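# Wedge a spring tension rod across the box

## Task

Put the spring-loaded tension rod inside the box, spanning between its two end walls so that it holds itself up with no help: perpendicular to those walls, horizontal, off the box floor and just in front of the bottles. The bottles must still be upright in the box at the end.

## Robot and tools

Robot: two six-joint arms, left_arm (base near scene (+0.031, +0.317, 0) m) and right_arm (base near (-0.048, -0.457, 0) m), both turned almost exactly like the scene frame. left_arm carries a four-finger left hand and right_arm a right hand; the left hand is a mirror of the right.

Frames. Scene frame: origin at table-top height midway between the nominal bases, +x out over the table, +y toward left_arm, +z up. Each arm reports its hand point (end_effector_position in metres, end_effector_quat_wxyz, velocities in m/s and rad/s) in its own base frame. Fixed cameras and the table use the scene frame. Offsets you command use the current Hand target's own axes. Hand point axes (right hand): +z runs along straightened fingers toward the tips, +x across the palm away from the thumb, +y out of the palm face. On the left hand +x points toward the thumb. A rigid mast on the wrist can strike things.

execute_actions(actions, cameras). actions is a list of up to 15 actions; each action is a list of up to 15 rows, one per 1/30 s step (a short list repeats its last row). Every row is one flat list of 48 numbers in [-1, 1] covering both arms: left_arm dx, dy, dz, rx, ry, rz; then 16 left hand motor goals; left current_limit, speed; then the same 24 for right_arm. The six pose numbers are an offset, not a pose: they are measured from the Hand target as it stood when the action began, along that target's axes, and every row of the action counts from that same start. Scale: 1.0 = 0.6 m for dx, dy, dz and 180 degrees for the rotation vector rx, ry, rz. Repeating an offset in a new action moves further. All six zero re-requests the current Hand target. Each step the controller clips the command to within 70 mm and 16 degrees of the measured hand pose.

Hand motor order (per hand): index_mcp, index_abd, index_pip, index_dip, middle_mcp, middle_abd, middle_pip, middle_dip, ring_mcp, ring_abd, ring_pip, ring_dip, thumb_cmc, thumb_axl, thumb_mcp, thumb_ipl. Each is an absolute goal angle scaled between the hinge stops; moving toward -1 curls the finger toward the palm (or swings the thumb in front of the palm). Straight values: _mcp +0.75, _abd 0, _pip +0.58, _dip +0.70, thumb_cmc +0.71, thumb_axl +0.68, thumb_mcp +0.23, thumb_ipl +0.17. A 0 is a real goal; to leave a hand unchanged, send back its hand_goal, hand_current_limit and hand_speed. current_limit maps -1..+1 to 0..550 mA (start +0.4); speed gives (speed+1)/2 of 8.5 rad/s (start -0.6). Values persist until rewritten.

move(target, speed, blend, blocking, cameras): target is one 48-number row or a list of up to 15 such rows; each row's pose numbers are offsets from the Hand targets at the start of the move (not from the previous row), same scale and axes as above; hand numbers of the first row are sent immediately, later rows' on arrival. speed: path top speed in m/s, 0.002 to 1, default 0.25 (turning limited to twice that in rad/s), one value or one per row. blend: corner rounding in m, 0 means stop at each row. Moves last 0.5 to 10 s. blocking=false returns after about 0.5 s while the move continues. Its result adds a move: line with done, off_target, moving, held or fault, plus limits=paced (pose clipped) or limits=held (steps withheld). Done means within 3 mm and 2 degrees; it does not tell you about contact.

wait(seconds 0 to 10), stop() brakes a running move, zoom_image(camera, region [x0,y0,x1,y1] pixels, at most 504 by 504) on the newest image, clear_fault(arm) after a reported torque fault, read_manual (licence text only), finished_scene(scene 1 or 2) ends the scene irrevocably.

Cameras (672x504): cam_head_left, cam_head_right, cam_high, cam_low, cam_left_wrist, cam_right_wrist. Images come with an empty actions list or when cameras names them (["all"] for all).

Result lines: Hand target (your last commanded pose after clipping, the base for the next offsets), joint positions and torques, hand_goal, hand_measured, hand_current_ma, hand_state per motor (moving, goal, blocked, overload), hand_current_limit, hand_speed. Warnings: MOTOR HOT (65 C; at 80 C the arm brakes for 30 to 60 s), TORQUE FAULT (arm stopped until clear_fault), HAND FAULT (later motion calls in that reply are skipped). A hand point often stops short of its target; resend the gap as an offset.

Avoid: dropping or flinging the rod, letting anything leave the table, knocking bottles over, fast contacts or pushes far past contact, any contact or squeeze between the two arms or hands, paths passing near an arm's own base, a finger motor at 495 mA or more for 5 s (shutdown), and joint contact torques near the limits (waist and shoulder 52.8, elbow 44, forearm roll 23.7, wrist pitch 14.2, wrist roll 15.6 N m). Stretched arms and long holds heat motors. Objects may get brief random nudges. The rod must stay in place after the hands let go.

Each tool is called after "Call:" as name(argument=value, ...), one argument or row to a line, values as JSON.

## Session

Call:
execute_actions(
  actions=[],
)

Scene clock: 0.00 s.
left_arm: end_effector_position=(+0.6942, -0.1673, +0.2543) hand_goal=(+0.754, +0.000, +0.576, +0.696, +0.754, +0.000, +0.576, +0.696, +0.754, +0.000, +0.576, +0.696, +0.714, +0.678, +0.226, +0.168) hand_measured=(+0.754, +0.000, +0.576, +0.696, +0.754, +0.000, +0.576, +0.696, +0.754, +0.000, +0.576, +0.696, +0.714, +0.678, +0.226, +0.168) hand_current_ma=(+0, +0, +0, +0, +0, +0, +0, +0, +0, +0, +0, +0, +0, +0, +0, +0) hand_state=(goal, goal, goal, goal, goal, goal, goal, goal, goal, goal, goal, goal, goal, goal, goal, goal) hand_current_limit=0.40 hand_speed=-0.60 end_effector_quat_wxyz=(+0.366, +0.555, +0.473, -0.578) | right_arm: end_effector_position=(+0.6364, +0.4305, +0.3531) hand_goal=(+0.754, +0.000, +0.576, +0.696, +0.754, +0.000, +0.576, +0.696, +0.754, +0.000, +0.576, +0.696, +0.714, +0.678, +0.226, +0.168) hand_measured=(+0.754, +0.000, +0.576, +0.696, +0.754, +0.000, +0.576, +0.696, +0.754, +0.000, +0.576, +0.696, +0.714, +0.678, +0.226, +0.168) hand_current_ma=(+0, +0, +0, +0, +0, +0, +0, +0, +0, +0, +0, +0, +0, +0, +0, +0) hand_state=(goal, goal, goal, goal, goal, goal, goal, goal, goal, goal, goal, goal, goal, goal, goal, goal) hand_current_limit=0.40 hand_speed=-0.60 end_effector_quat_wxyz=(-0.416, +0.610, +0.409, +0.536)
Joint positions: left_arm=[0.094 -0.99 -1.567 -1.202 -1.727 2.465] | right_arm=[0.473 -0.562 -1.082 2.26 -1.137 0.464]
Joint velocities: within noise
Joint torques (N m): no reading
Hand target: left_arm +0.6942, -0.1673, +0.2543; +0.366, +0.555, +0.473, -0.578 | right_arm +0.6364, +0.4305, +0.3531; -0.416, +0.610, +0.409, +0.536

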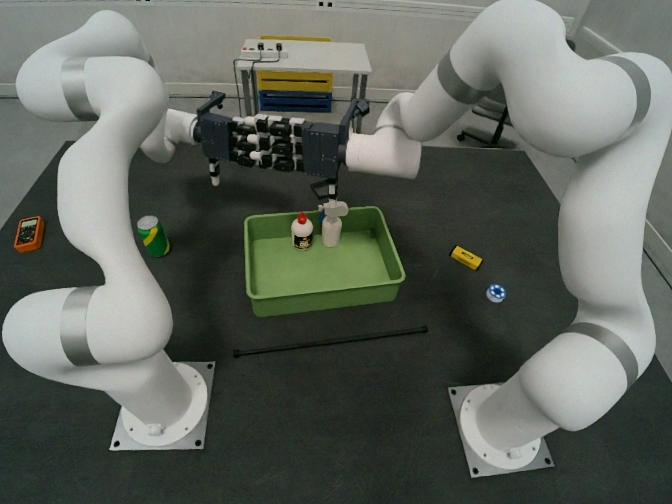

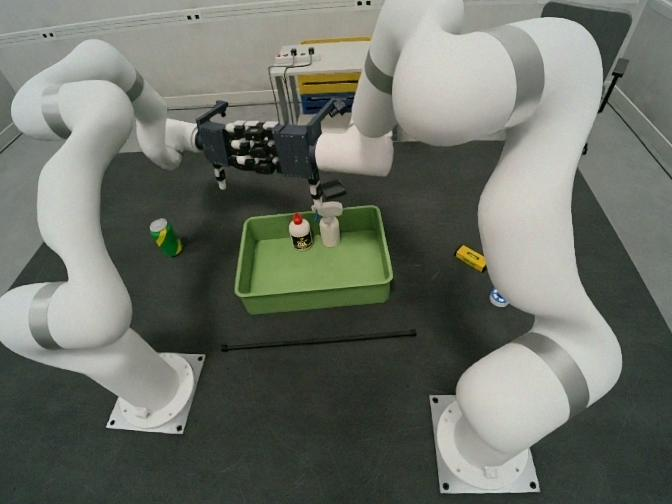

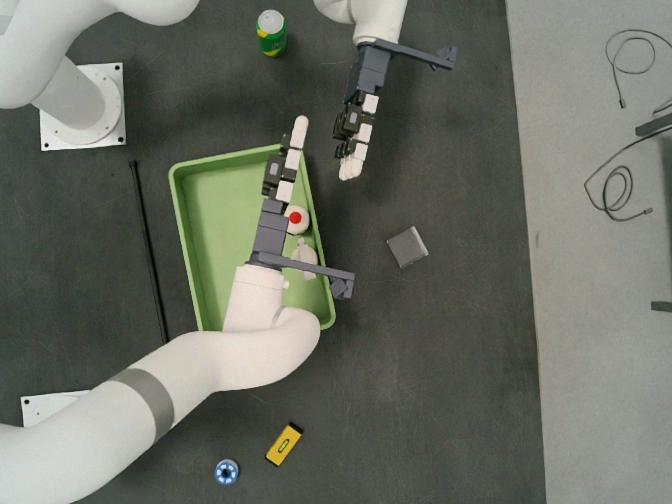

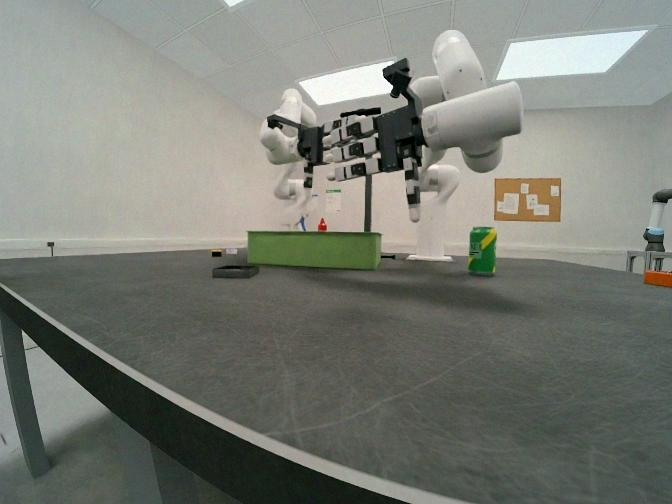

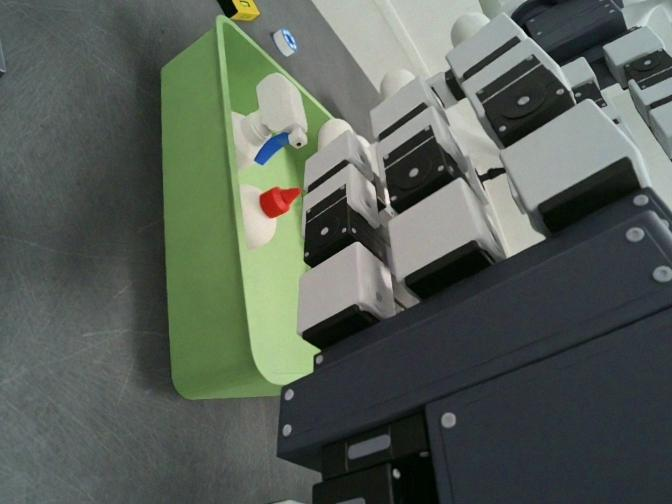

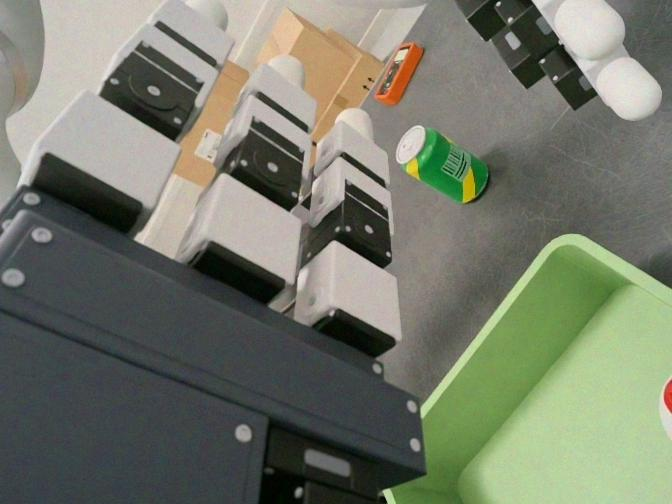

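Call:
zoom_image(
  camera="cam_head_left",
  region=[220, 190, 440, 370],
)

Call:
zoom_image(
  camera="cam_head_right",
  region=[210, 190, 430, 370],
)

Call:
zoom_image(
  camera="cam_high",
  region=[100, 120, 360, 380],
)

Scaled by 2.291 from the camera's 672x504 image, which has a finer 960x720 frame.

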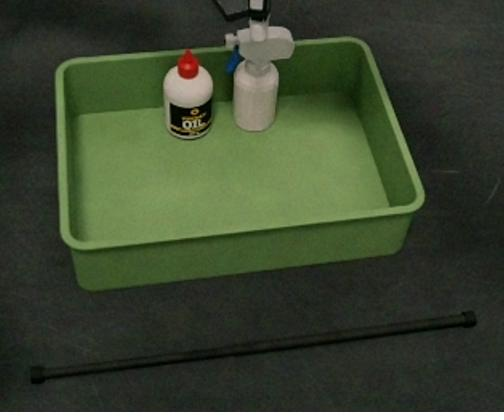

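Scaled by 2.291 from the camera's 672x504 image, which has a finer 960x720 frame.

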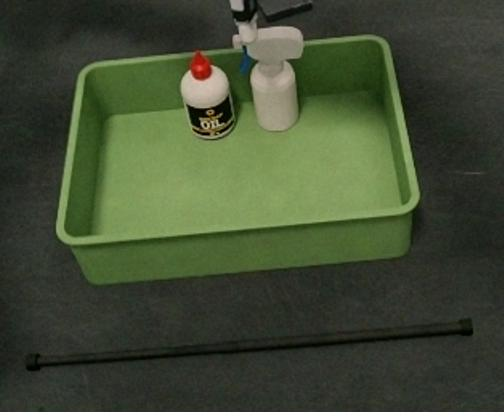

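Scaled by 1.938 from the camera's 672x504 image, which has a finer 960x720 frame.

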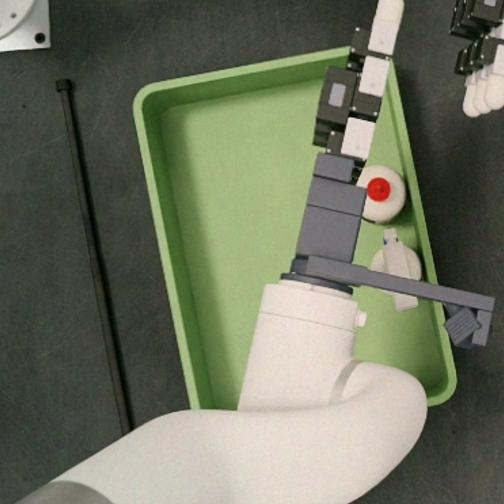

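Call:
zoom_image(
  camera="cam_head_left",
  region=[225, 320, 335, 360],
)

Call:
zoom_image(
  camera="cam_head_left",
  region=[325, 310, 435, 350],
)

Call:
zoom_image(
  camera="cam_high",
  region=[120, 150, 180, 350],
)

Scaled by 4.582 from the camera's 672x504 image, which has a finer 960x720 frame.

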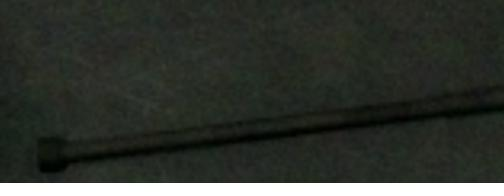

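Scaled by 4.582 from the camera's 672x504 image, which has a finer 960x720 frame.

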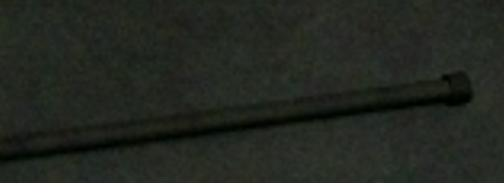

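Scaled by 2.520 from the camera's 672x504 image, which has a finer 960x720 frame.

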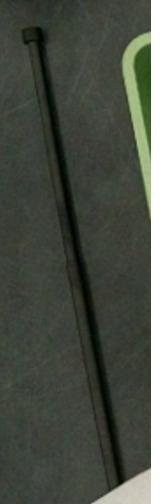

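Call:
move(
  target=[0,0,-0.25,0,0,0, 0.754,0,0.576,0.696,0.754,0,0.576,0.696,0.754,0,0.576,0.696,0.714,0.678,0.226,0.168,0.4,-0.6, 0,0,-0.42,0,0,0, 0.754,0,0.576,0.696,0.754,0,0.576,0.696,0.754,0,0.576,0.696,0.714,0.678,0.226,0.168,0.4,-0.6],
  speed=0.2,
  cameras=["cam_head_left","cam_high"],
)

Scene clock: 168.47 s.
left_arm: end_effector_position=(+0.7385, -0.0244, +0.2639) hand_goal=(+0.754, +0.000, +0.576, +0.696, +0.754, +0.000, +0.576, +0.696, +0.754, +0.000, +0.576, +0.696, +0.714, +0.678, +0.226, +0.168) hand_measured=(+0.754, +0.002, +0.576, +0.696, +0.754, +0.002, +0.576, +0.696, +0.754, +0.002, +0.576, +0.696, +0.714, +0.678, +0.226, +0.168) hand_current_ma=(-4, +5, +3, +0, -4, +6, +3, +0, -4, +6, +3, +0, +1, -3, -1, -2) hand_state=(goal, goal, goal, goal, goal, goal, goal, goal, goal, goal, goal, goal, goal, goal, goal, goal) hand_current_limit=0.40 hand_speed=-0.60 end_effector_quat_wxyz=(+0.366, +0.555, +0.473, -0.578) | right_arm: end_effector_position=(+0.5576, +0.1920, +0.3729) hand_goal=(+0.754, +0.000, +0.576, +0.696, +0.754, +0.000, +0.576, +0.696, +0.754, +0.000, +0.576, +0.696, +0.714, +0.678, +0.226, +0.168) hand_measured=(+0.754, +0.002, +0.576, +0.696, +0.754, +0.002, +0.576, +0.696, +0.754, +0.002, +0.576, +0.696, +0.714, +0.678, +0.226, +0.168) hand_current_ma=(+0, +0, +0, +0, +0, +0, +0, +0, +0, +0, +0, +0, +0, +0, +0, +0) hand_state=(goal, goal, goal, goal, goal, goal, goal, goal, goal, goal, goal, goal, goal, goal, goal, goal) hand_current_limit=0.40 hand_speed=-0.60 end_effector_quat_wxyz=(-0.416, +0.610, +0.409, +0.536)
Joint positions: left_arm=[0.278 -1.148 -1.892 -1.082 -1.9 2.357] | right_arm=[0.029 -0.248 -0.681 1.857 -1.355 0.486]
Joint torques (N m): left_arm=[6.7 31.71 -25.24 3.06 -4.19 -0.98] | right_arm=[-12.75 44.01 -13.41 -1.26 -3.28 1.37]
Hand target: left_arm +0.7385, -0.0243, +0.2639; +0.366, +0.555, +0.473, -0.578 | right_arm +0.5576, +0.1919, +0.3729; -0.416, +0.610, +0.409, +0.536
Off the commanded pose: left_arm 0.000 m, 0 deg | right_arm 0.000 m, 0 deg.
move: done
Images, in order (width x height): cam_head_left 672x504, cam_high 672x504.

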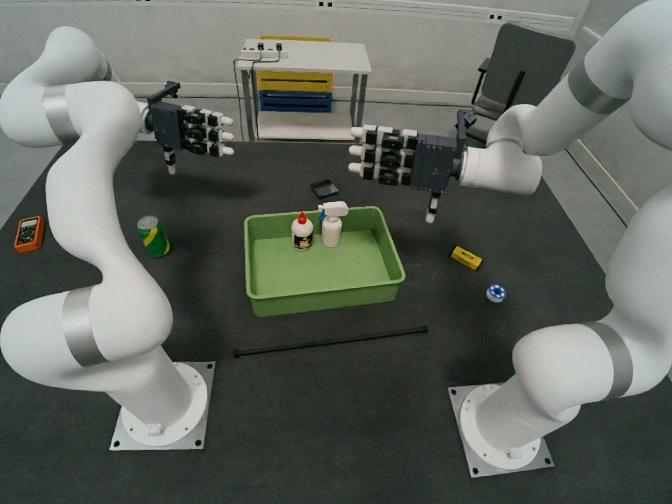

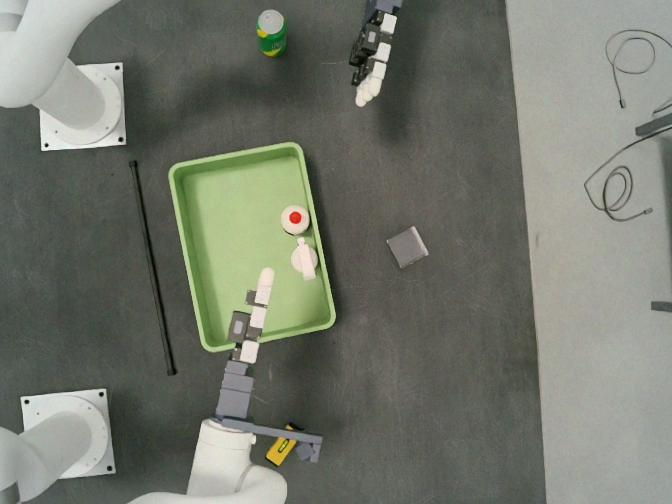

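Call:
zoom_image(
  camera="cam_high",
  region=[115, 130, 355, 390],
)

Call:
zoom_image(
  camera="cam_head_left",
  region=[225, 190, 435, 370],
)

Scaled by 1.938 from the camera's 672x504 image, which has a finer 960x720 frame.

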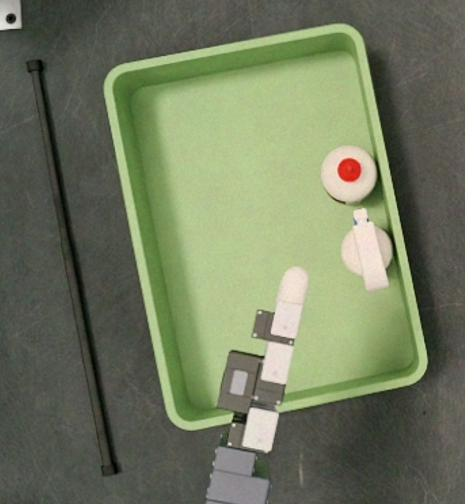

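Scaled by 2.400 from the camera's 672x504 image, which has a finer 960x720 frame.

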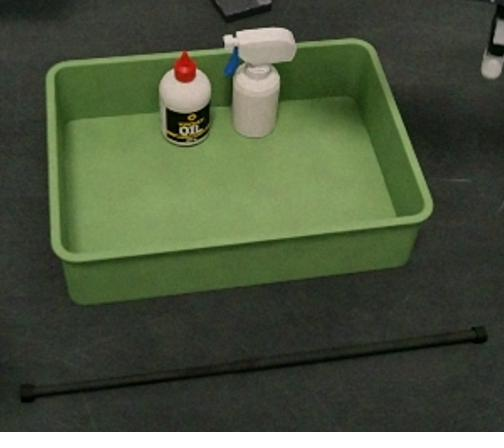

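Call:
move(
  target=[-0.195,-0.542,0.133,-0.129,0.463,-0.066, 0.754,0,0.576,0.696,0.754,0,0.576,0.696,0.754,0,0.576,0.696,0.714,0.678,0.226,0.168,0.4,-0.6, -0.114,-0.178,-0.163,-0.300,0.278,0.4646, 0.46,0,-0.372,-0.029,0.46,0,-0.372,-0.029,0.46,0,-0.372,-0.029,-0.571,0.678,0.0,0.168,0.4,-0.6],
  speed=0.25,
  cameras=["all"],
)

Scene clock: 343.07 s.
left_arm: end_effector_position=(+0.4202, -0.0198, +0.4202) hand_goal=(+0.754, +0.000, +0.576, +0.696, +0.754, +0.000, +0.576, +0.696, +0.754, +0.000, +0.576, +0.696, +0.714, +0.678, +0.226, +0.168) hand_measured=(+0.754, +0.002, +0.576, +0.696, +0.754, +0.002, +0.576, +0.696, +0.754, +0.002, +0.576, +0.696, +0.714, +0.678, +0.224, +0.168) hand_current_ma=(-4, +5, +3, +0, -4, +6, +3, +0, -4, +6, +3, +0, +1, -3, -13, -2) hand_state=(goal, goal, goal, goal, goal, goal, goal, goal, goal, goal, goal, goal, goal, goal, goal, goal) hand_current_limit=0.40 hand_speed=-0.60 end_effector_quat_wxyz=(+0.001, +0.671, +0.742, +0.000) | right_arm: end_effector_position=(+0.4199, +0.1297, +0.3199) hand_goal=(+0.460, +0.000, -0.372, -0.028, +0.460, +0.000, -0.372, -0.028, +0.460, +0.000, -0.372, -0.028, -0.570, +0.678, +0.000, +0.168) hand_measured=(+0.456, +0.002, -0.370, -0.026, +0.456, +0.002, -0.370, -0.026, +0.456, +0.002, -0.370, -0.024, -0.568, +0.678, +0.004, +0.168) hand_current_ma=(-1, +0, +0, +0, -1, +0, +0, +0, -1, +0, +0, +0, +0, +0, +1, +0) hand_state=(goal, goal, goal, goal, goal, goal, goal, goal, goal, goal, goal, goal, goal, goal, goal, goal) hand_current_limit=0.40 hand_speed=-0.60 end_effector_quat_wxyz=(-0.475, +0.565, -0.517, +0.434)
Joint positions: left_arm=[-0.149 0.256 -0.751 -0.001 -1.006 1.322] | right_arm=[0.383 0.26 -0.248 3.509 -0.915 1.393]
Joint torques (N m): left_arm=[-9.74 15.57 -16.15 4.88 -2.25 -1.1] | right_arm=[18.62 22.39 -33.35 1.9 0.73 -1.29]
Hand target: left_arm +0.4202, -0.0199, +0.4202; +0.001, +0.671, +0.742, +0.000 | right_arm +0.4199, +0.1297, +0.3199; -0.475, +0.565, -0.517, +0.434
Off the commanded pose: left_arm 0.000 m, 0 deg | right_arm 0.000 m, 0 deg.
move: done
camera_calibration:
cam_left_wrist: T_world_to_cam=[[-0.57154, -0.820453, 0.0140851, 0.183009], [-0.579927, 0.41601, 0.700443, -0.0826598], [-0.580541, 0.392163, -0.713569, 0.675701], [0, 0, 0, 1]] pos_world=[0.448932, -0.0804472, 0.53748]
cam_right_wrist: T_world_to_cam=[[-0.143652, 0.772441, -0.618627, 0.193951], [-0.642937, 0.402371, 0.651713, -0.0339499], [0.752327, 0.491358, 0.438829, -0.399402], [0, 0, 0, 1]] pos_world=[0.306515, 0.0600946, 0.317378]

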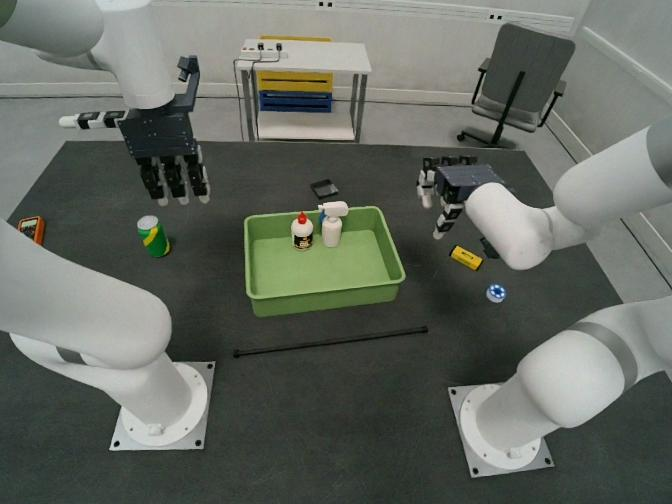

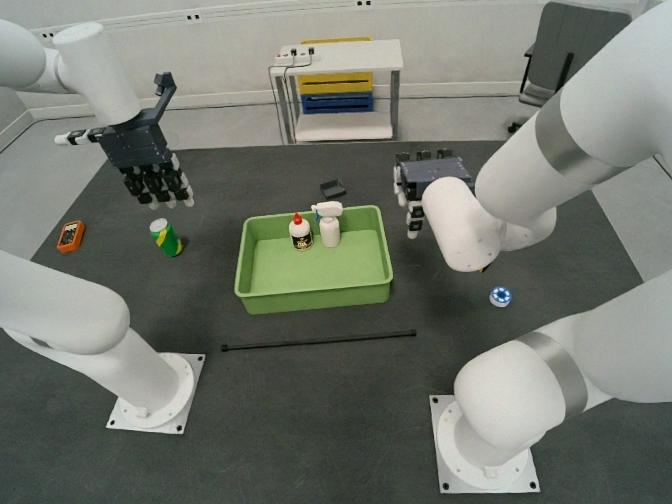

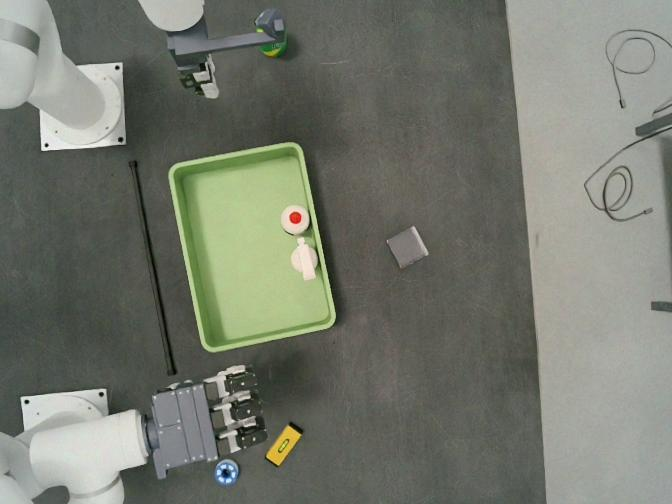

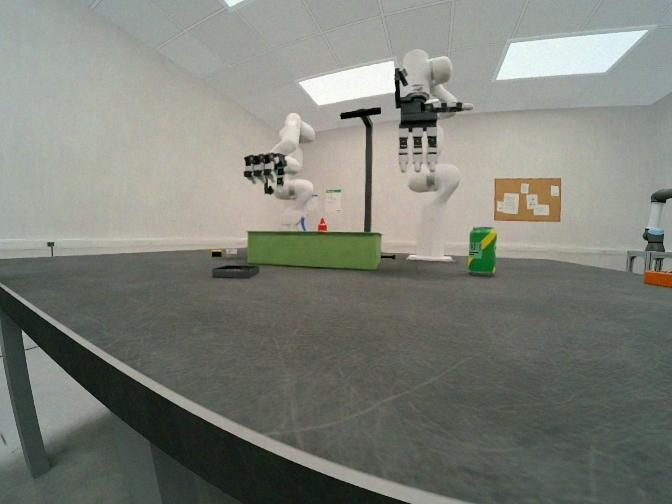

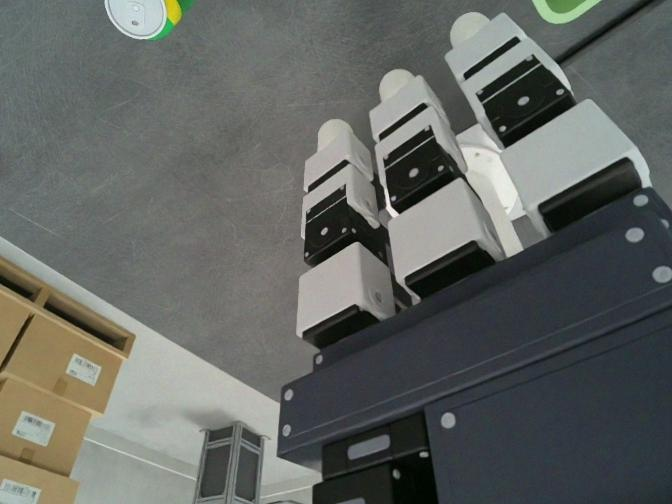

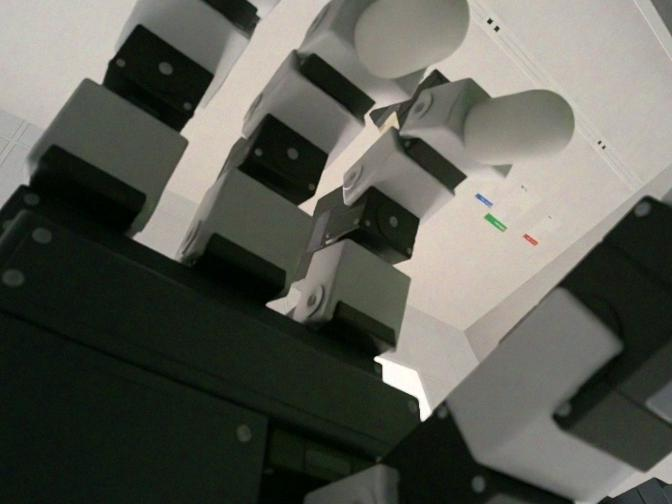

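Call:
move(
  target=[0,0,0,0,0,0, 0.754,0,0.576,0.696,0.754,0,0.576,0.696,0.754,0,0.576,0.696,0.714,0.678,0.226,0.168,0.4,-0.6, -0.417,0.324,-0.204,-0.1389,0,0, 0.46,0,-0.372,-0.029,0.46,0,-0.372,-0.029,0.46,0,-0.372,-0.029,-0.571,0.678,0.0,0.168,0.4,-0.6],
  speed=0.25,
  cameras=["all"],
)

Scene clock: 357.50 s.
left_arm: end_effector_position=(+0.4202, -0.0199, +0.4202) hand_goal=(+0.754, +0.000, +0.576, +0.696, +0.754, +0.000, +0.576, +0.696, +0.754, +0.000, +0.576, +0.696, +0.714, +0.678, +0.226, +0.168) hand_measured=(+0.754, +0.002, +0.576, +0.696, +0.754, +0.002, +0.576, +0.696, +0.754, +0.002, +0.576, +0.696, +0.714, +0.678, +0.224, +0.168) hand_current_ma=(-4, +5, +3, +0, -4, +6, +3, +0, -4, +6, +3, +0, +1, -3, -13, -2) hand_state=(goal, goal, goal, goal, goal, goal, goal, goal, goal, goal, goal, goal, goal, goal, goal, goal) hand_current_limit=0.40 hand_speed=-0.60 end_effector_quat_wxyz=(+0.001, +0.671, +0.742, +0.000) | right_arm: end_effector_position=(+0.2439, +0.3651, +0.1496) hand_goal=(+0.460, +0.000, -0.372, -0.028, +0.460, +0.000, -0.372, -0.028, +0.460, +0.000, -0.372, -0.028, -0.570, +0.678, +0.000, +0.168) hand_measured=(+0.456, +0.002, -0.370, -0.026, +0.456, +0.002, -0.370, -0.026, +0.456, +0.002, -0.370, -0.024, -0.568, +0.678, +0.002, +0.168) hand_current_ma=(-1, +0, +0, +0, -1, +0, +0, +0, -1, +0, +0, +0, +0, +0, +0, +0) hand_state=(goal, goal, goal, goal, goal, goal, goal, goal, goal, goal, goal, goal, goal, goal, goal, goal) hand_current_limit=0.40 hand_speed=-0.60 end_effector_quat_wxyz=(-0.341, +0.655, -0.598, +0.312)
Joint positions: left_arm=[-0.149 0.256 -0.751 -0.001 -1.006 1.322] | right_arm=[1.236 -0.316 -0.509 4.424 -0.893 1.345]
Joint torques (N m): left_arm=[-10.77 15.47 -16.6 4.75 -2.34 0.74] | right_arm=[19.63 22.37 -26.11 2.43 1.01 1.11]
Hand target: left_arm +0.4202, -0.0199, +0.4202; +0.001, +0.671, +0.742, +0.000 | right_arm +0.2439, +0.3651, +0.1496; -0.341, +0.655, -0.598, +0.312
Off the commanded pose: left_arm 0.000 m, 0 deg | right_arm 0.000 m, 0 deg.
move: done
camera_calibration:
cam_left_wrist: T_world_to_cam=[[-0.57154, -0.820453, 0.0140851, 0.183009], [-0.579927, 0.41601, 0.700443, -0.0826598], [-0.580541, 0.392163, -0.713569, 0.675701], [0, 0, 0, 1]] pos_world=[0.448932, -0.0804472, 0.53748]
cam_right_wrist: T_world_to_cam=[[-0.397233, 0.749519, -0.529554, -0.0615413], [-0.312263, 0.432213, 0.845981, -0.251382], [0.862959, 0.501412, 0.0623581, -0.282325], [0, 0, 0, 1]] pos_world=[0.140691, 0.296338, 0.19768]

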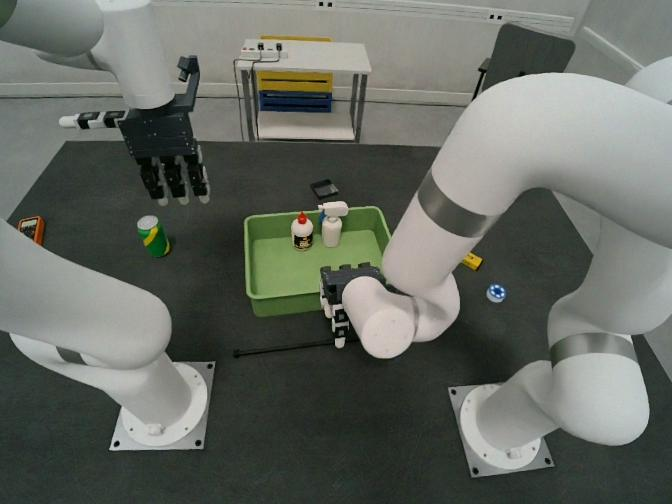

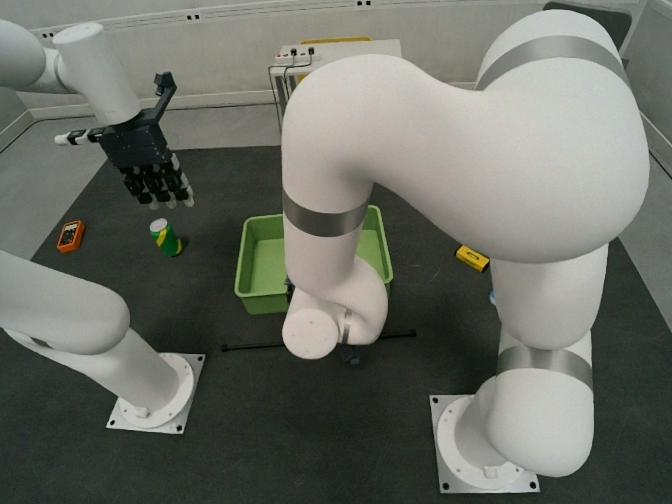

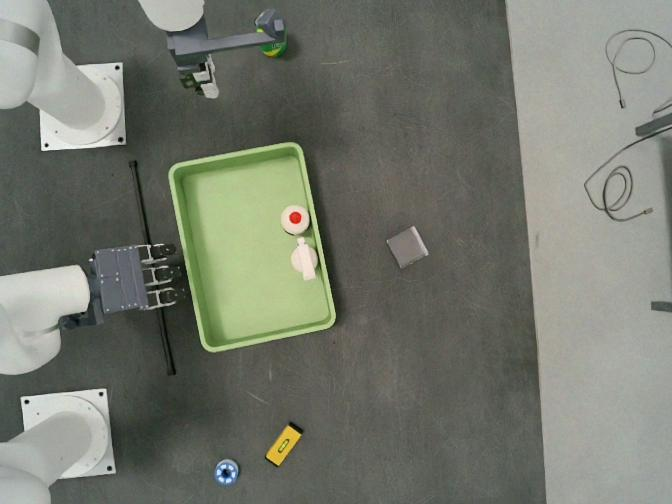

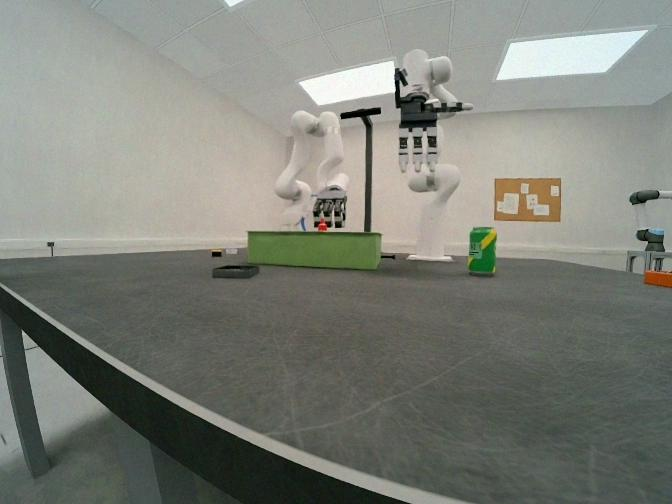

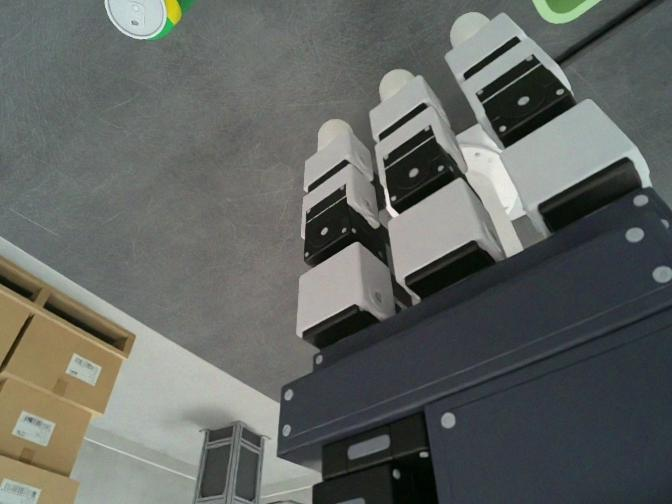

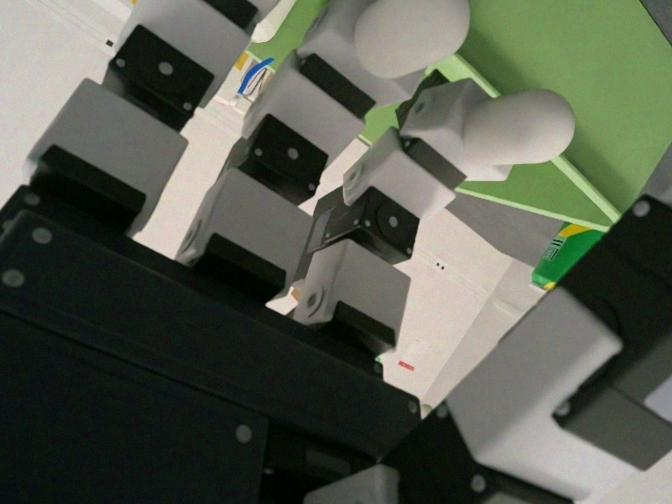

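Call:
zoom_image(
  camera="cam_high",
  region=[60, 150, 260, 390],
)

Call:
zoom_image(
  camera="cam_head_left",
  region=[225, 240, 435, 380],
)

Scaled by 2.100 from the camera's 672x504 image, which has a finer 960x720 frame.

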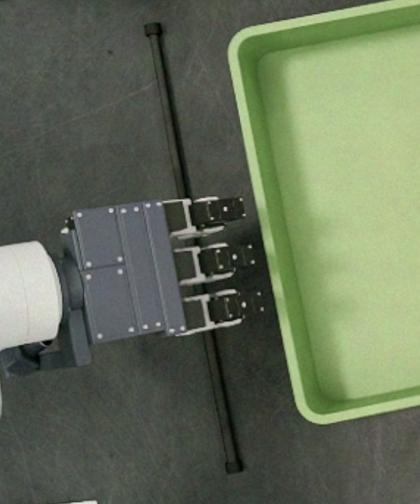

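Scaled by 2.400 from the camera's 672x504 image, which has a finer 960x720 frame.

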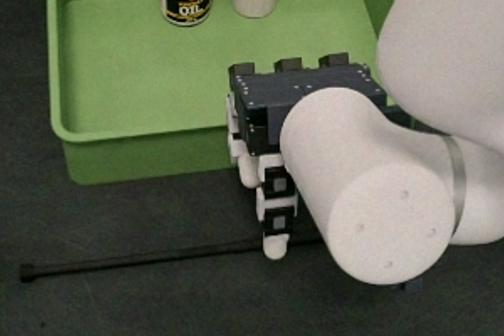

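Call:
move(
  target=[0,0,0,0,0,0, 0.754,0,0.576,0.696,0.754,0,0.576,0.696,0.754,0,0.576,0.696,0.714,0.678,0.226,0.168,0.4,-0.6, 0,0.147,0.1233,0,0,0, 0.46,0,-0.372,-0.029,0.46,0,-0.372,-0.029,0.46,0,-0.372,-0.029,-0.571,0.678,0.0,0.168,0.4,-0.6],
  speed=0.15,
  cameras=["cam_head_left","cam_high","cam_right_wrist"],
)

Call:
zoom_image(
  camera="cam_head_left",
  region=[285, 270, 385, 370],
)

Call:
zoom_image(
  camera="cam_high",
  region=[100, 200, 220, 320],
)

Scene clock: 374.87 s.
left_arm: end_effector_position=(+0.4202, -0.0199, +0.4202) hand_goal=(+0.754, +0.000, +0.576, +0.696, +0.754, +0.000, +0.576, +0.696, +0.754, +0.000, +0.576, +0.696, +0.714, +0.678, +0.226, +0.168) hand_measured=(+0.754, +0.002, +0.576, +0.696, +0.754, +0.002, +0.576, +0.696, +0.754, +0.002, +0.576, +0.696, +0.714, +0.678, +0.224, +0.168) hand_current_ma=(-4, +5, +3, +0, -4, +6, +3, +0, -4, +6, +3, +0, +1, -3, -13, -2) hand_state=(goal, goal, goal, goal, goal, goal, goal, goal, goal, goal, goal, goal, goal, goal, goal, goal) hand_current_limit=0.40 hand_speed=-0.60 end_effector_quat_wxyz=(+0.001, +0.671, +0.742, +0.000) | right_arm: end_effector_position=(+0.2540, +0.3660, +0.0350) hand_goal=(+0.460, +0.000, -0.372, -0.028, +0.460, +0.000, -0.372, -0.028, +0.460, +0.000, -0.372, -0.028, -0.570, +0.678, +0.000, +0.168) hand_measured=(+0.458, +0.002, -0.370, -0.026, +0.458, +0.002, -0.370, -0.026, +0.458, +0.002, -0.370, -0.024, -0.568, +0.678, +0.000, +0.168) hand_current_ma=(+0, +0, +0, +0, +0, +0, +0, +0, +0, +0, +0, +0, +0, +0, +0, +0) hand_state=(goal, goal, goal, goal, goal, goal, goal, goal, goal, goal, goal, goal, goal, goal, goal, goal) hand_current_limit=0.40 hand_speed=-0.60 end_effector_quat_wxyz=(-0.341, +0.655, -0.598, +0.312)
Joint positions: left_arm=[-0.149 0.256 -0.751 -0.001 -1.006 1.322] | right_arm=[1.21 -0.675 -0.584 4.208 -1.003 1.668]
Joint torques (N m): left_arm=[-10.16 15.4 -16.37 4.42 -2.24 0.6] | right_arm=[-15.21 28.19 -19.12 -1.92 -2.96 1.48]
Hand target: left_arm +0.4202, -0.0199, +0.4202; +0.001, +0.671, +0.742, +0.000 | right_arm +0.2540, +0.3660, +0.0349; -0.341, +0.655, -0.598, +0.312
Off the commanded pose: left_arm 0.000 m, 0 deg | right_arm 0.000 m, 0 deg.
move: done
camera_calibration:
cam_right_wrist: T_world_to_cam=[[-0.397233, 0.749519, -0.529554, -0.119058], [-0.312263, 0.432213, 0.845981, -0.151657], [0.862959, 0.501412, 0.0623581, -0.284303], [0, 0, 0, 1]] pos_world=[0.150691, 0.297338, 0.0829799]
Images, in order (width x height): cam_head_left 672x504, cam_high 672x504, cam_right_wrist 672x504.

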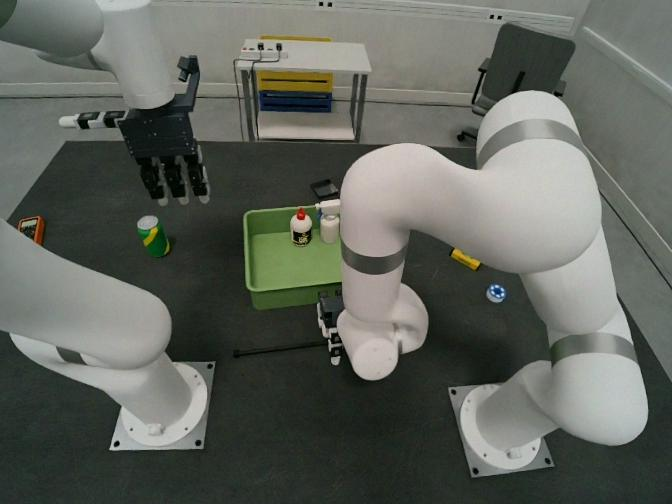

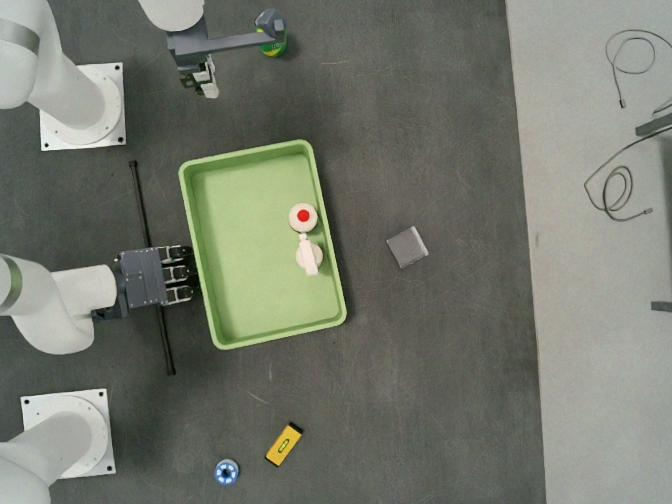

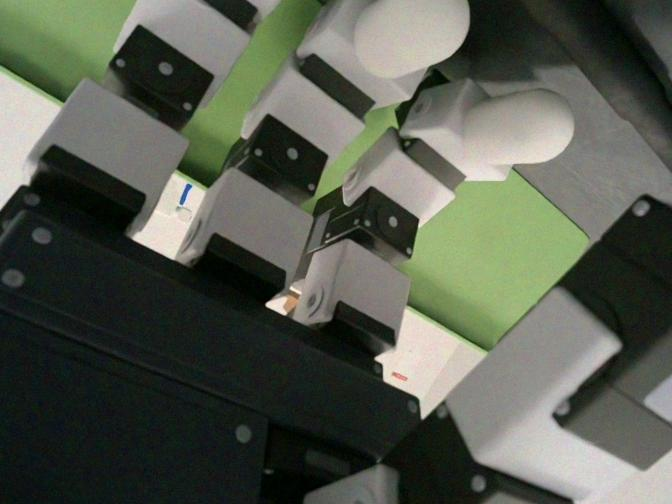

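Scaled by 5.040 from the camera's 672x504 image, which has a finer 960x720 frame.

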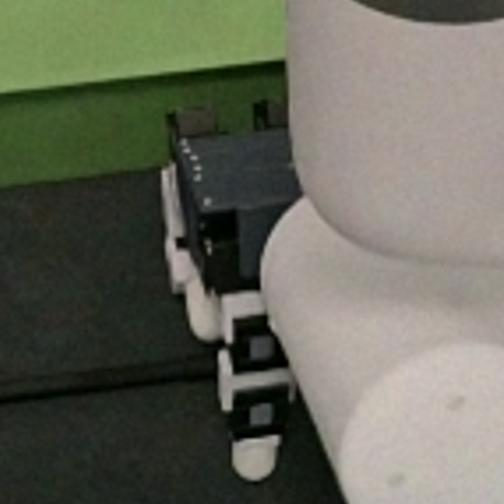

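Scaled by 4.200 from the camera's 672x504 image, which has a finer 960x720 frame.

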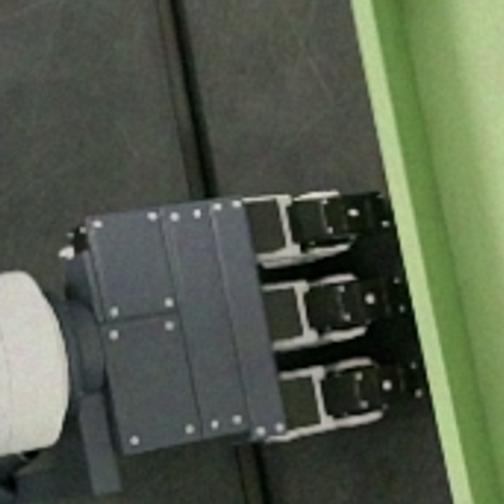

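Call:
move(
  target=[
    [0,0,0,0,0,0, 0.754,0,0.576,0.696,0.754,0,0.576,0.696,0.754,0,0.576,0.696,0.714,0.678,0.226,0.168,0.4,-0.6, 0,0.0125,0.009,0,0,0, 0.46,0,-0.372,-0.029,0.46,0,-0.372,-0.029,0.46,0,-0.372,-0.029,-0.571,0.678,0.0,0.168,0.4,-0.6],
    [0,0,0,0,0,0, 0.754,0,0.576,0.696,0.754,0,0.576,0.696,0.754,0,0.576,0.696,0.714,0.678,0.226,0.168,0.4,-0.6, 0,0.020,-0.0023,0,0,0, 0.46,0,-0.372,-0.029,0.46,0,-0.372,-0.029,0.46,0,-0.372,-0.029,-0.571,0.678,0.0,0.168,0.4,-0.6],
  ],
  speed=0.05,
  cameras=["cam_head_left","cam_high","cam_right_wrist"],
)

Call:
zoom_image(
  camera="cam_head_left",
  region=[285, 270, 385, 370],
)

Scene clock: 383.57 s.
left_arm: end_effector_position=(+0.4202, -0.0199, +0.4202) hand_goal=(+0.754, +0.000, +0.576, +0.696, +0.754, +0.000, +0.576, +0.696, +0.754, +0.000, +0.576, +0.696, +0.714, +0.678, +0.226, +0.168) hand_measured=(+0.754, +0.002, +0.576, +0.696, +0.754, +0.002, +0.576, +0.696, +0.754, +0.002, +0.576, +0.696, +0.714, +0.678, +0.224, +0.168) hand_current_ma=(-4, +5, +3, +0, -4, +6, +3, +0, -4, +6, +3, +0, +1, -3, -13, -2) hand_state=(goal, goal, goal, goal, goal, goal, goal, goal, goal, goal, goal, goal, goal, goal, goal, goal) hand_current_limit=0.40 hand_speed=-0.60 end_effector_quat_wxyz=(+0.001, +0.671, +0.742, +0.000) | right_arm: end_effector_position=(+0.2461, +0.3653, +0.0259) hand_goal=(+0.460, +0.000, -0.372, -0.028, +0.460, +0.000, -0.372, -0.028, +0.460, +0.000, -0.372, -0.028, -0.570, +0.678, +0.000, +0.168) hand_measured=(+0.458, +0.002, -0.372, -0.028, +0.458, +0.002, -0.370, -0.026, +0.458, +0.002, -0.370, -0.024, -0.568, +0.678, +0.000, +0.168) hand_current_ma=(+0, +0, +0, +0, +0, +0, +0, +0, +0, +0, +0, +0, +0, +0, +0, +0) hand_state=(goal, goal, goal, goal, goal, goal, goal, goal, goal, goal, goal, goal, goal, goal, goal, goal) hand_current_limit=0.40 hand_speed=-0.60 end_effector_quat_wxyz=(-0.341, +0.655, -0.598, +0.312)
Joint positions: left_arm=[-0.149 0.256 -0.751 -0.001 -1.006 1.322] | right_arm=[1.231 -0.701 -0.584 4.214 -1.013 1.696]
Joint torques (N m): left_arm=[-9.6 15.09 -16.65 4.51 -2.12 0.49] | right_arm=[19.61 48.37 -0.28 3.12 -2.87 1.42]
Hand target: left_arm +0.4202, -0.0199, +0.4202; +0.001, +0.671, +0.742, +0.000 | right_arm +0.2460, +0.3653, +0.0259; -0.341, +0.655, -0.598, +0.312
Off the commanded pose: left_arm 0.000 m, 0 deg | right_arm 0.000 m, 0 deg.
move: done
camera_calibration:
cam_right_wrist: T_world_to_cam=[[-0.397233, 0.749519, -0.529554, -0.126438], [-0.312263, 0.432213, 0.845981, -0.146208], [0.862959, 0.501412, 0.0623581, -0.276574], [0, 0, 0, 1]] pos_world=[0.142791, 0.296638, 0.0739799]
Images, in order (width x height): cam_head_left 672x504, cam_high 672x504, cam_right_wrist 672x504.

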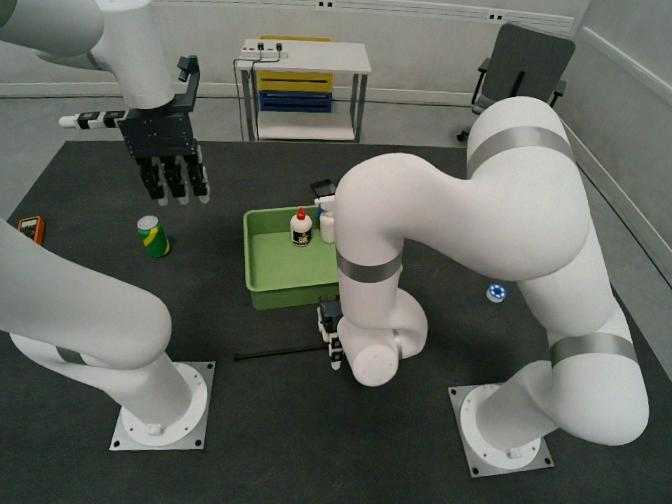

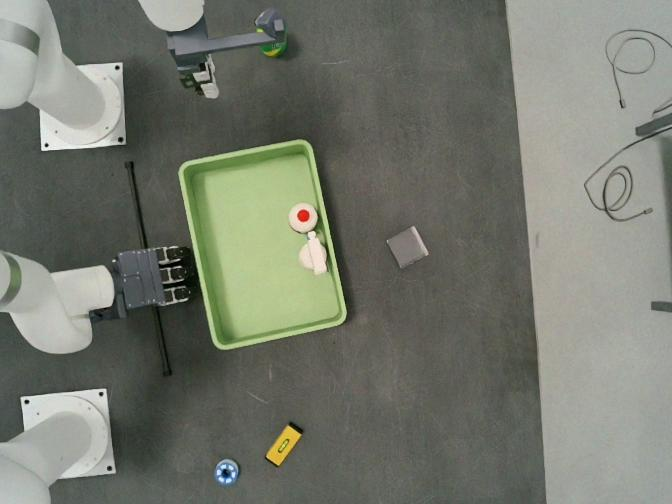

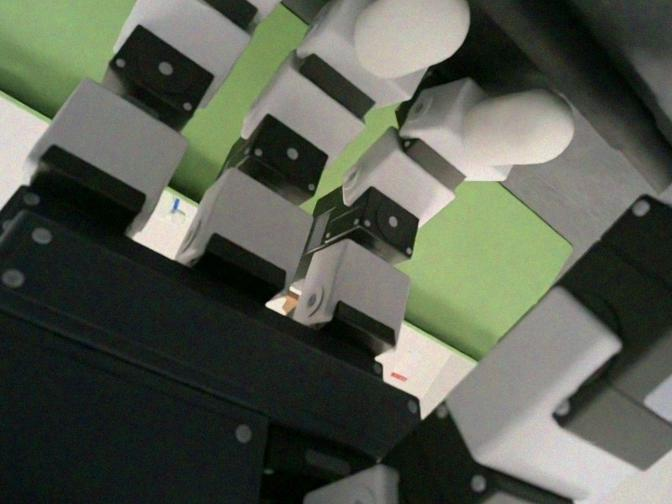

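Scaled by 5.040 from the camera's 672x504 image, which has a finer 960x720 frame.

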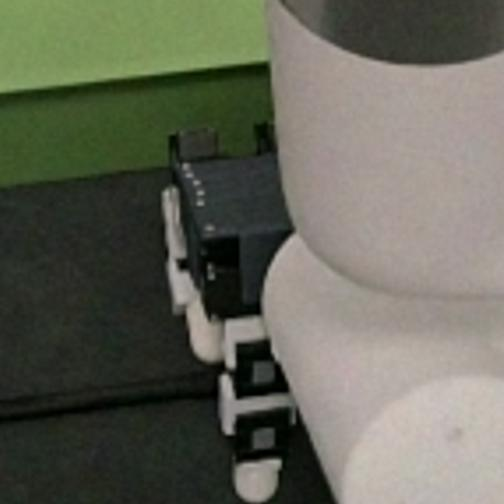

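Call:
move(
  target=[0,0,0,0,0,0, 0.754,0,0.576,0.696,0.754,0,0.576,0.696,0.754,0,0.576,0.696,0.714,0.678,0.226,0.168,0.4,-0.6, 0,0,0,0,0,0, 0.40,0,-0.42,-0.07,0.40,0,-0.42,-0.07,0.40,0,-0.42,-0.07,-0.571,0.678,-0.5,0.1,0.4,-0.8],
  speed=0.05,
  cameras=["cam_head_left","cam_high"],
)

Call:
zoom_image(
  camera="cam_head_left",
  region=[285, 270, 385, 370],
)

Scene clock: 389.53 s.
left_arm: end_effector_position=(+0.4202, -0.0199, +0.4202) hand_goal=(+0.754, +0.000, +0.576, +0.696, +0.754, +0.000, +0.576, +0.696, +0.754, +0.000, +0.576, +0.696, +0.714, +0.678, +0.226, +0.168) hand_measured=(+0.754, +0.002, +0.576, +0.696, +0.754, +0.002, +0.576, +0.696, +0.754, +0.002, +0.576, +0.696, +0.714, +0.678, +0.224, +0.168) hand_current_ma=(-4, +5, +3, +0, -4, +6, +3, +0, -4, +6, +3, +0, +1, -3, -13, -2) hand_state=(goal, goal, goal, goal, goal, goal, goal, goal, goal, goal, goal, goal, goal, goal, goal, goal) hand_current_limit=0.40 hand_speed=-0.60 end_effector_quat_wxyz=(+0.001, +0.671, +0.742, +0.000) | right_arm: end_effector_position=(+0.2460, +0.3653, +0.0259) hand_goal=(+0.400, +0.000, -0.420, -0.070, +0.400, +0.000, -0.420, -0.070, +0.400, +0.000, -0.420, -0.070, -0.570, +0.678, -0.500, +0.100) hand_measured=(+0.420, +0.002, -0.424, -0.084, +0.400, +0.002, -0.416, -0.066, +0.400, +0.002, -0.414, -0.066, -0.570, +0.678, -0.338, +0.124) hand_current_ma=(+13, +0, +0, -6, +0, +0, +1, +0, +0, +0, +1, +1, +0, +0, +384, +24) hand_state=(blocked, goal, goal, goal, goal, goal, goal, goal, goal, goal, goal, goal, goal, goal, blocked, blocked) hand_current_limit=0.40 hand_speed=-0.80 end_effector_quat_wxyz=(-0.341, +0.655, -0.598, +0.312)
Joint positions: left_arm=[-0.149 0.256 -0.751 -0.001 -1.006 1.322] | right_arm=[1.231 -0.701 -0.584 4.214 -1.013 1.696]
Joint torques (N m): left_arm=[-9.99 15.5 -16.25 4.49 -2.07 0.68] | right_arm=[17.06 48.18 -0.1 3.15 -2.63 1.34]
Hand target: left_arm +0.4202, -0.0199, +0.4202; +0.001, +0.671, +0.742, +0.000 | right_arm +0.2460, +0.3653, +0.0259; -0.341, +0.655, -0.598, +0.312
Off the commanded pose: left_arm 0.000 m, 0 deg | right_arm 0.000 m, 0 deg.
move: done
Images, in order (width x height): cam_head_left 672x504, cam_high 672x504.

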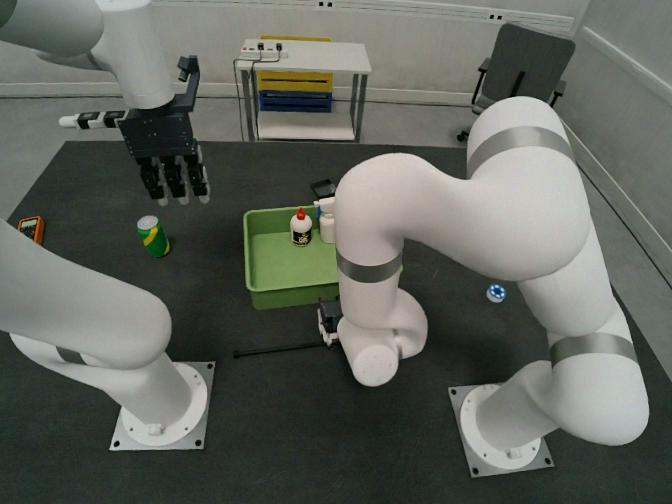

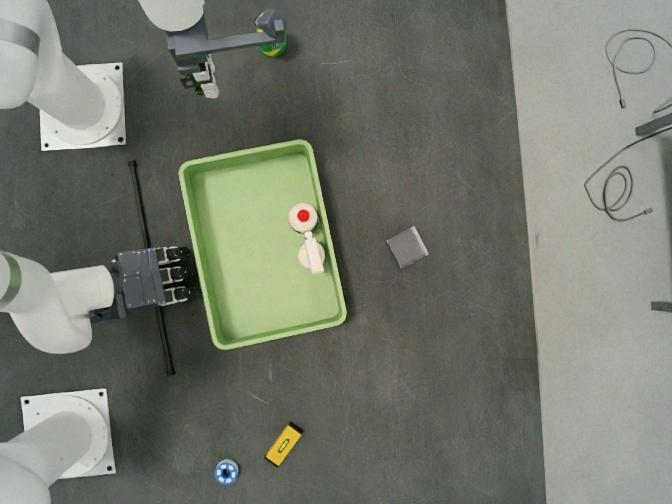

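Scaled by 5.040 from the camera's 672x504 image, which has a finer 960x720 frame.

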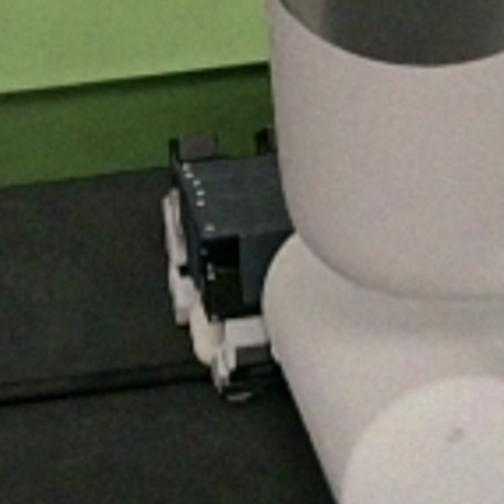

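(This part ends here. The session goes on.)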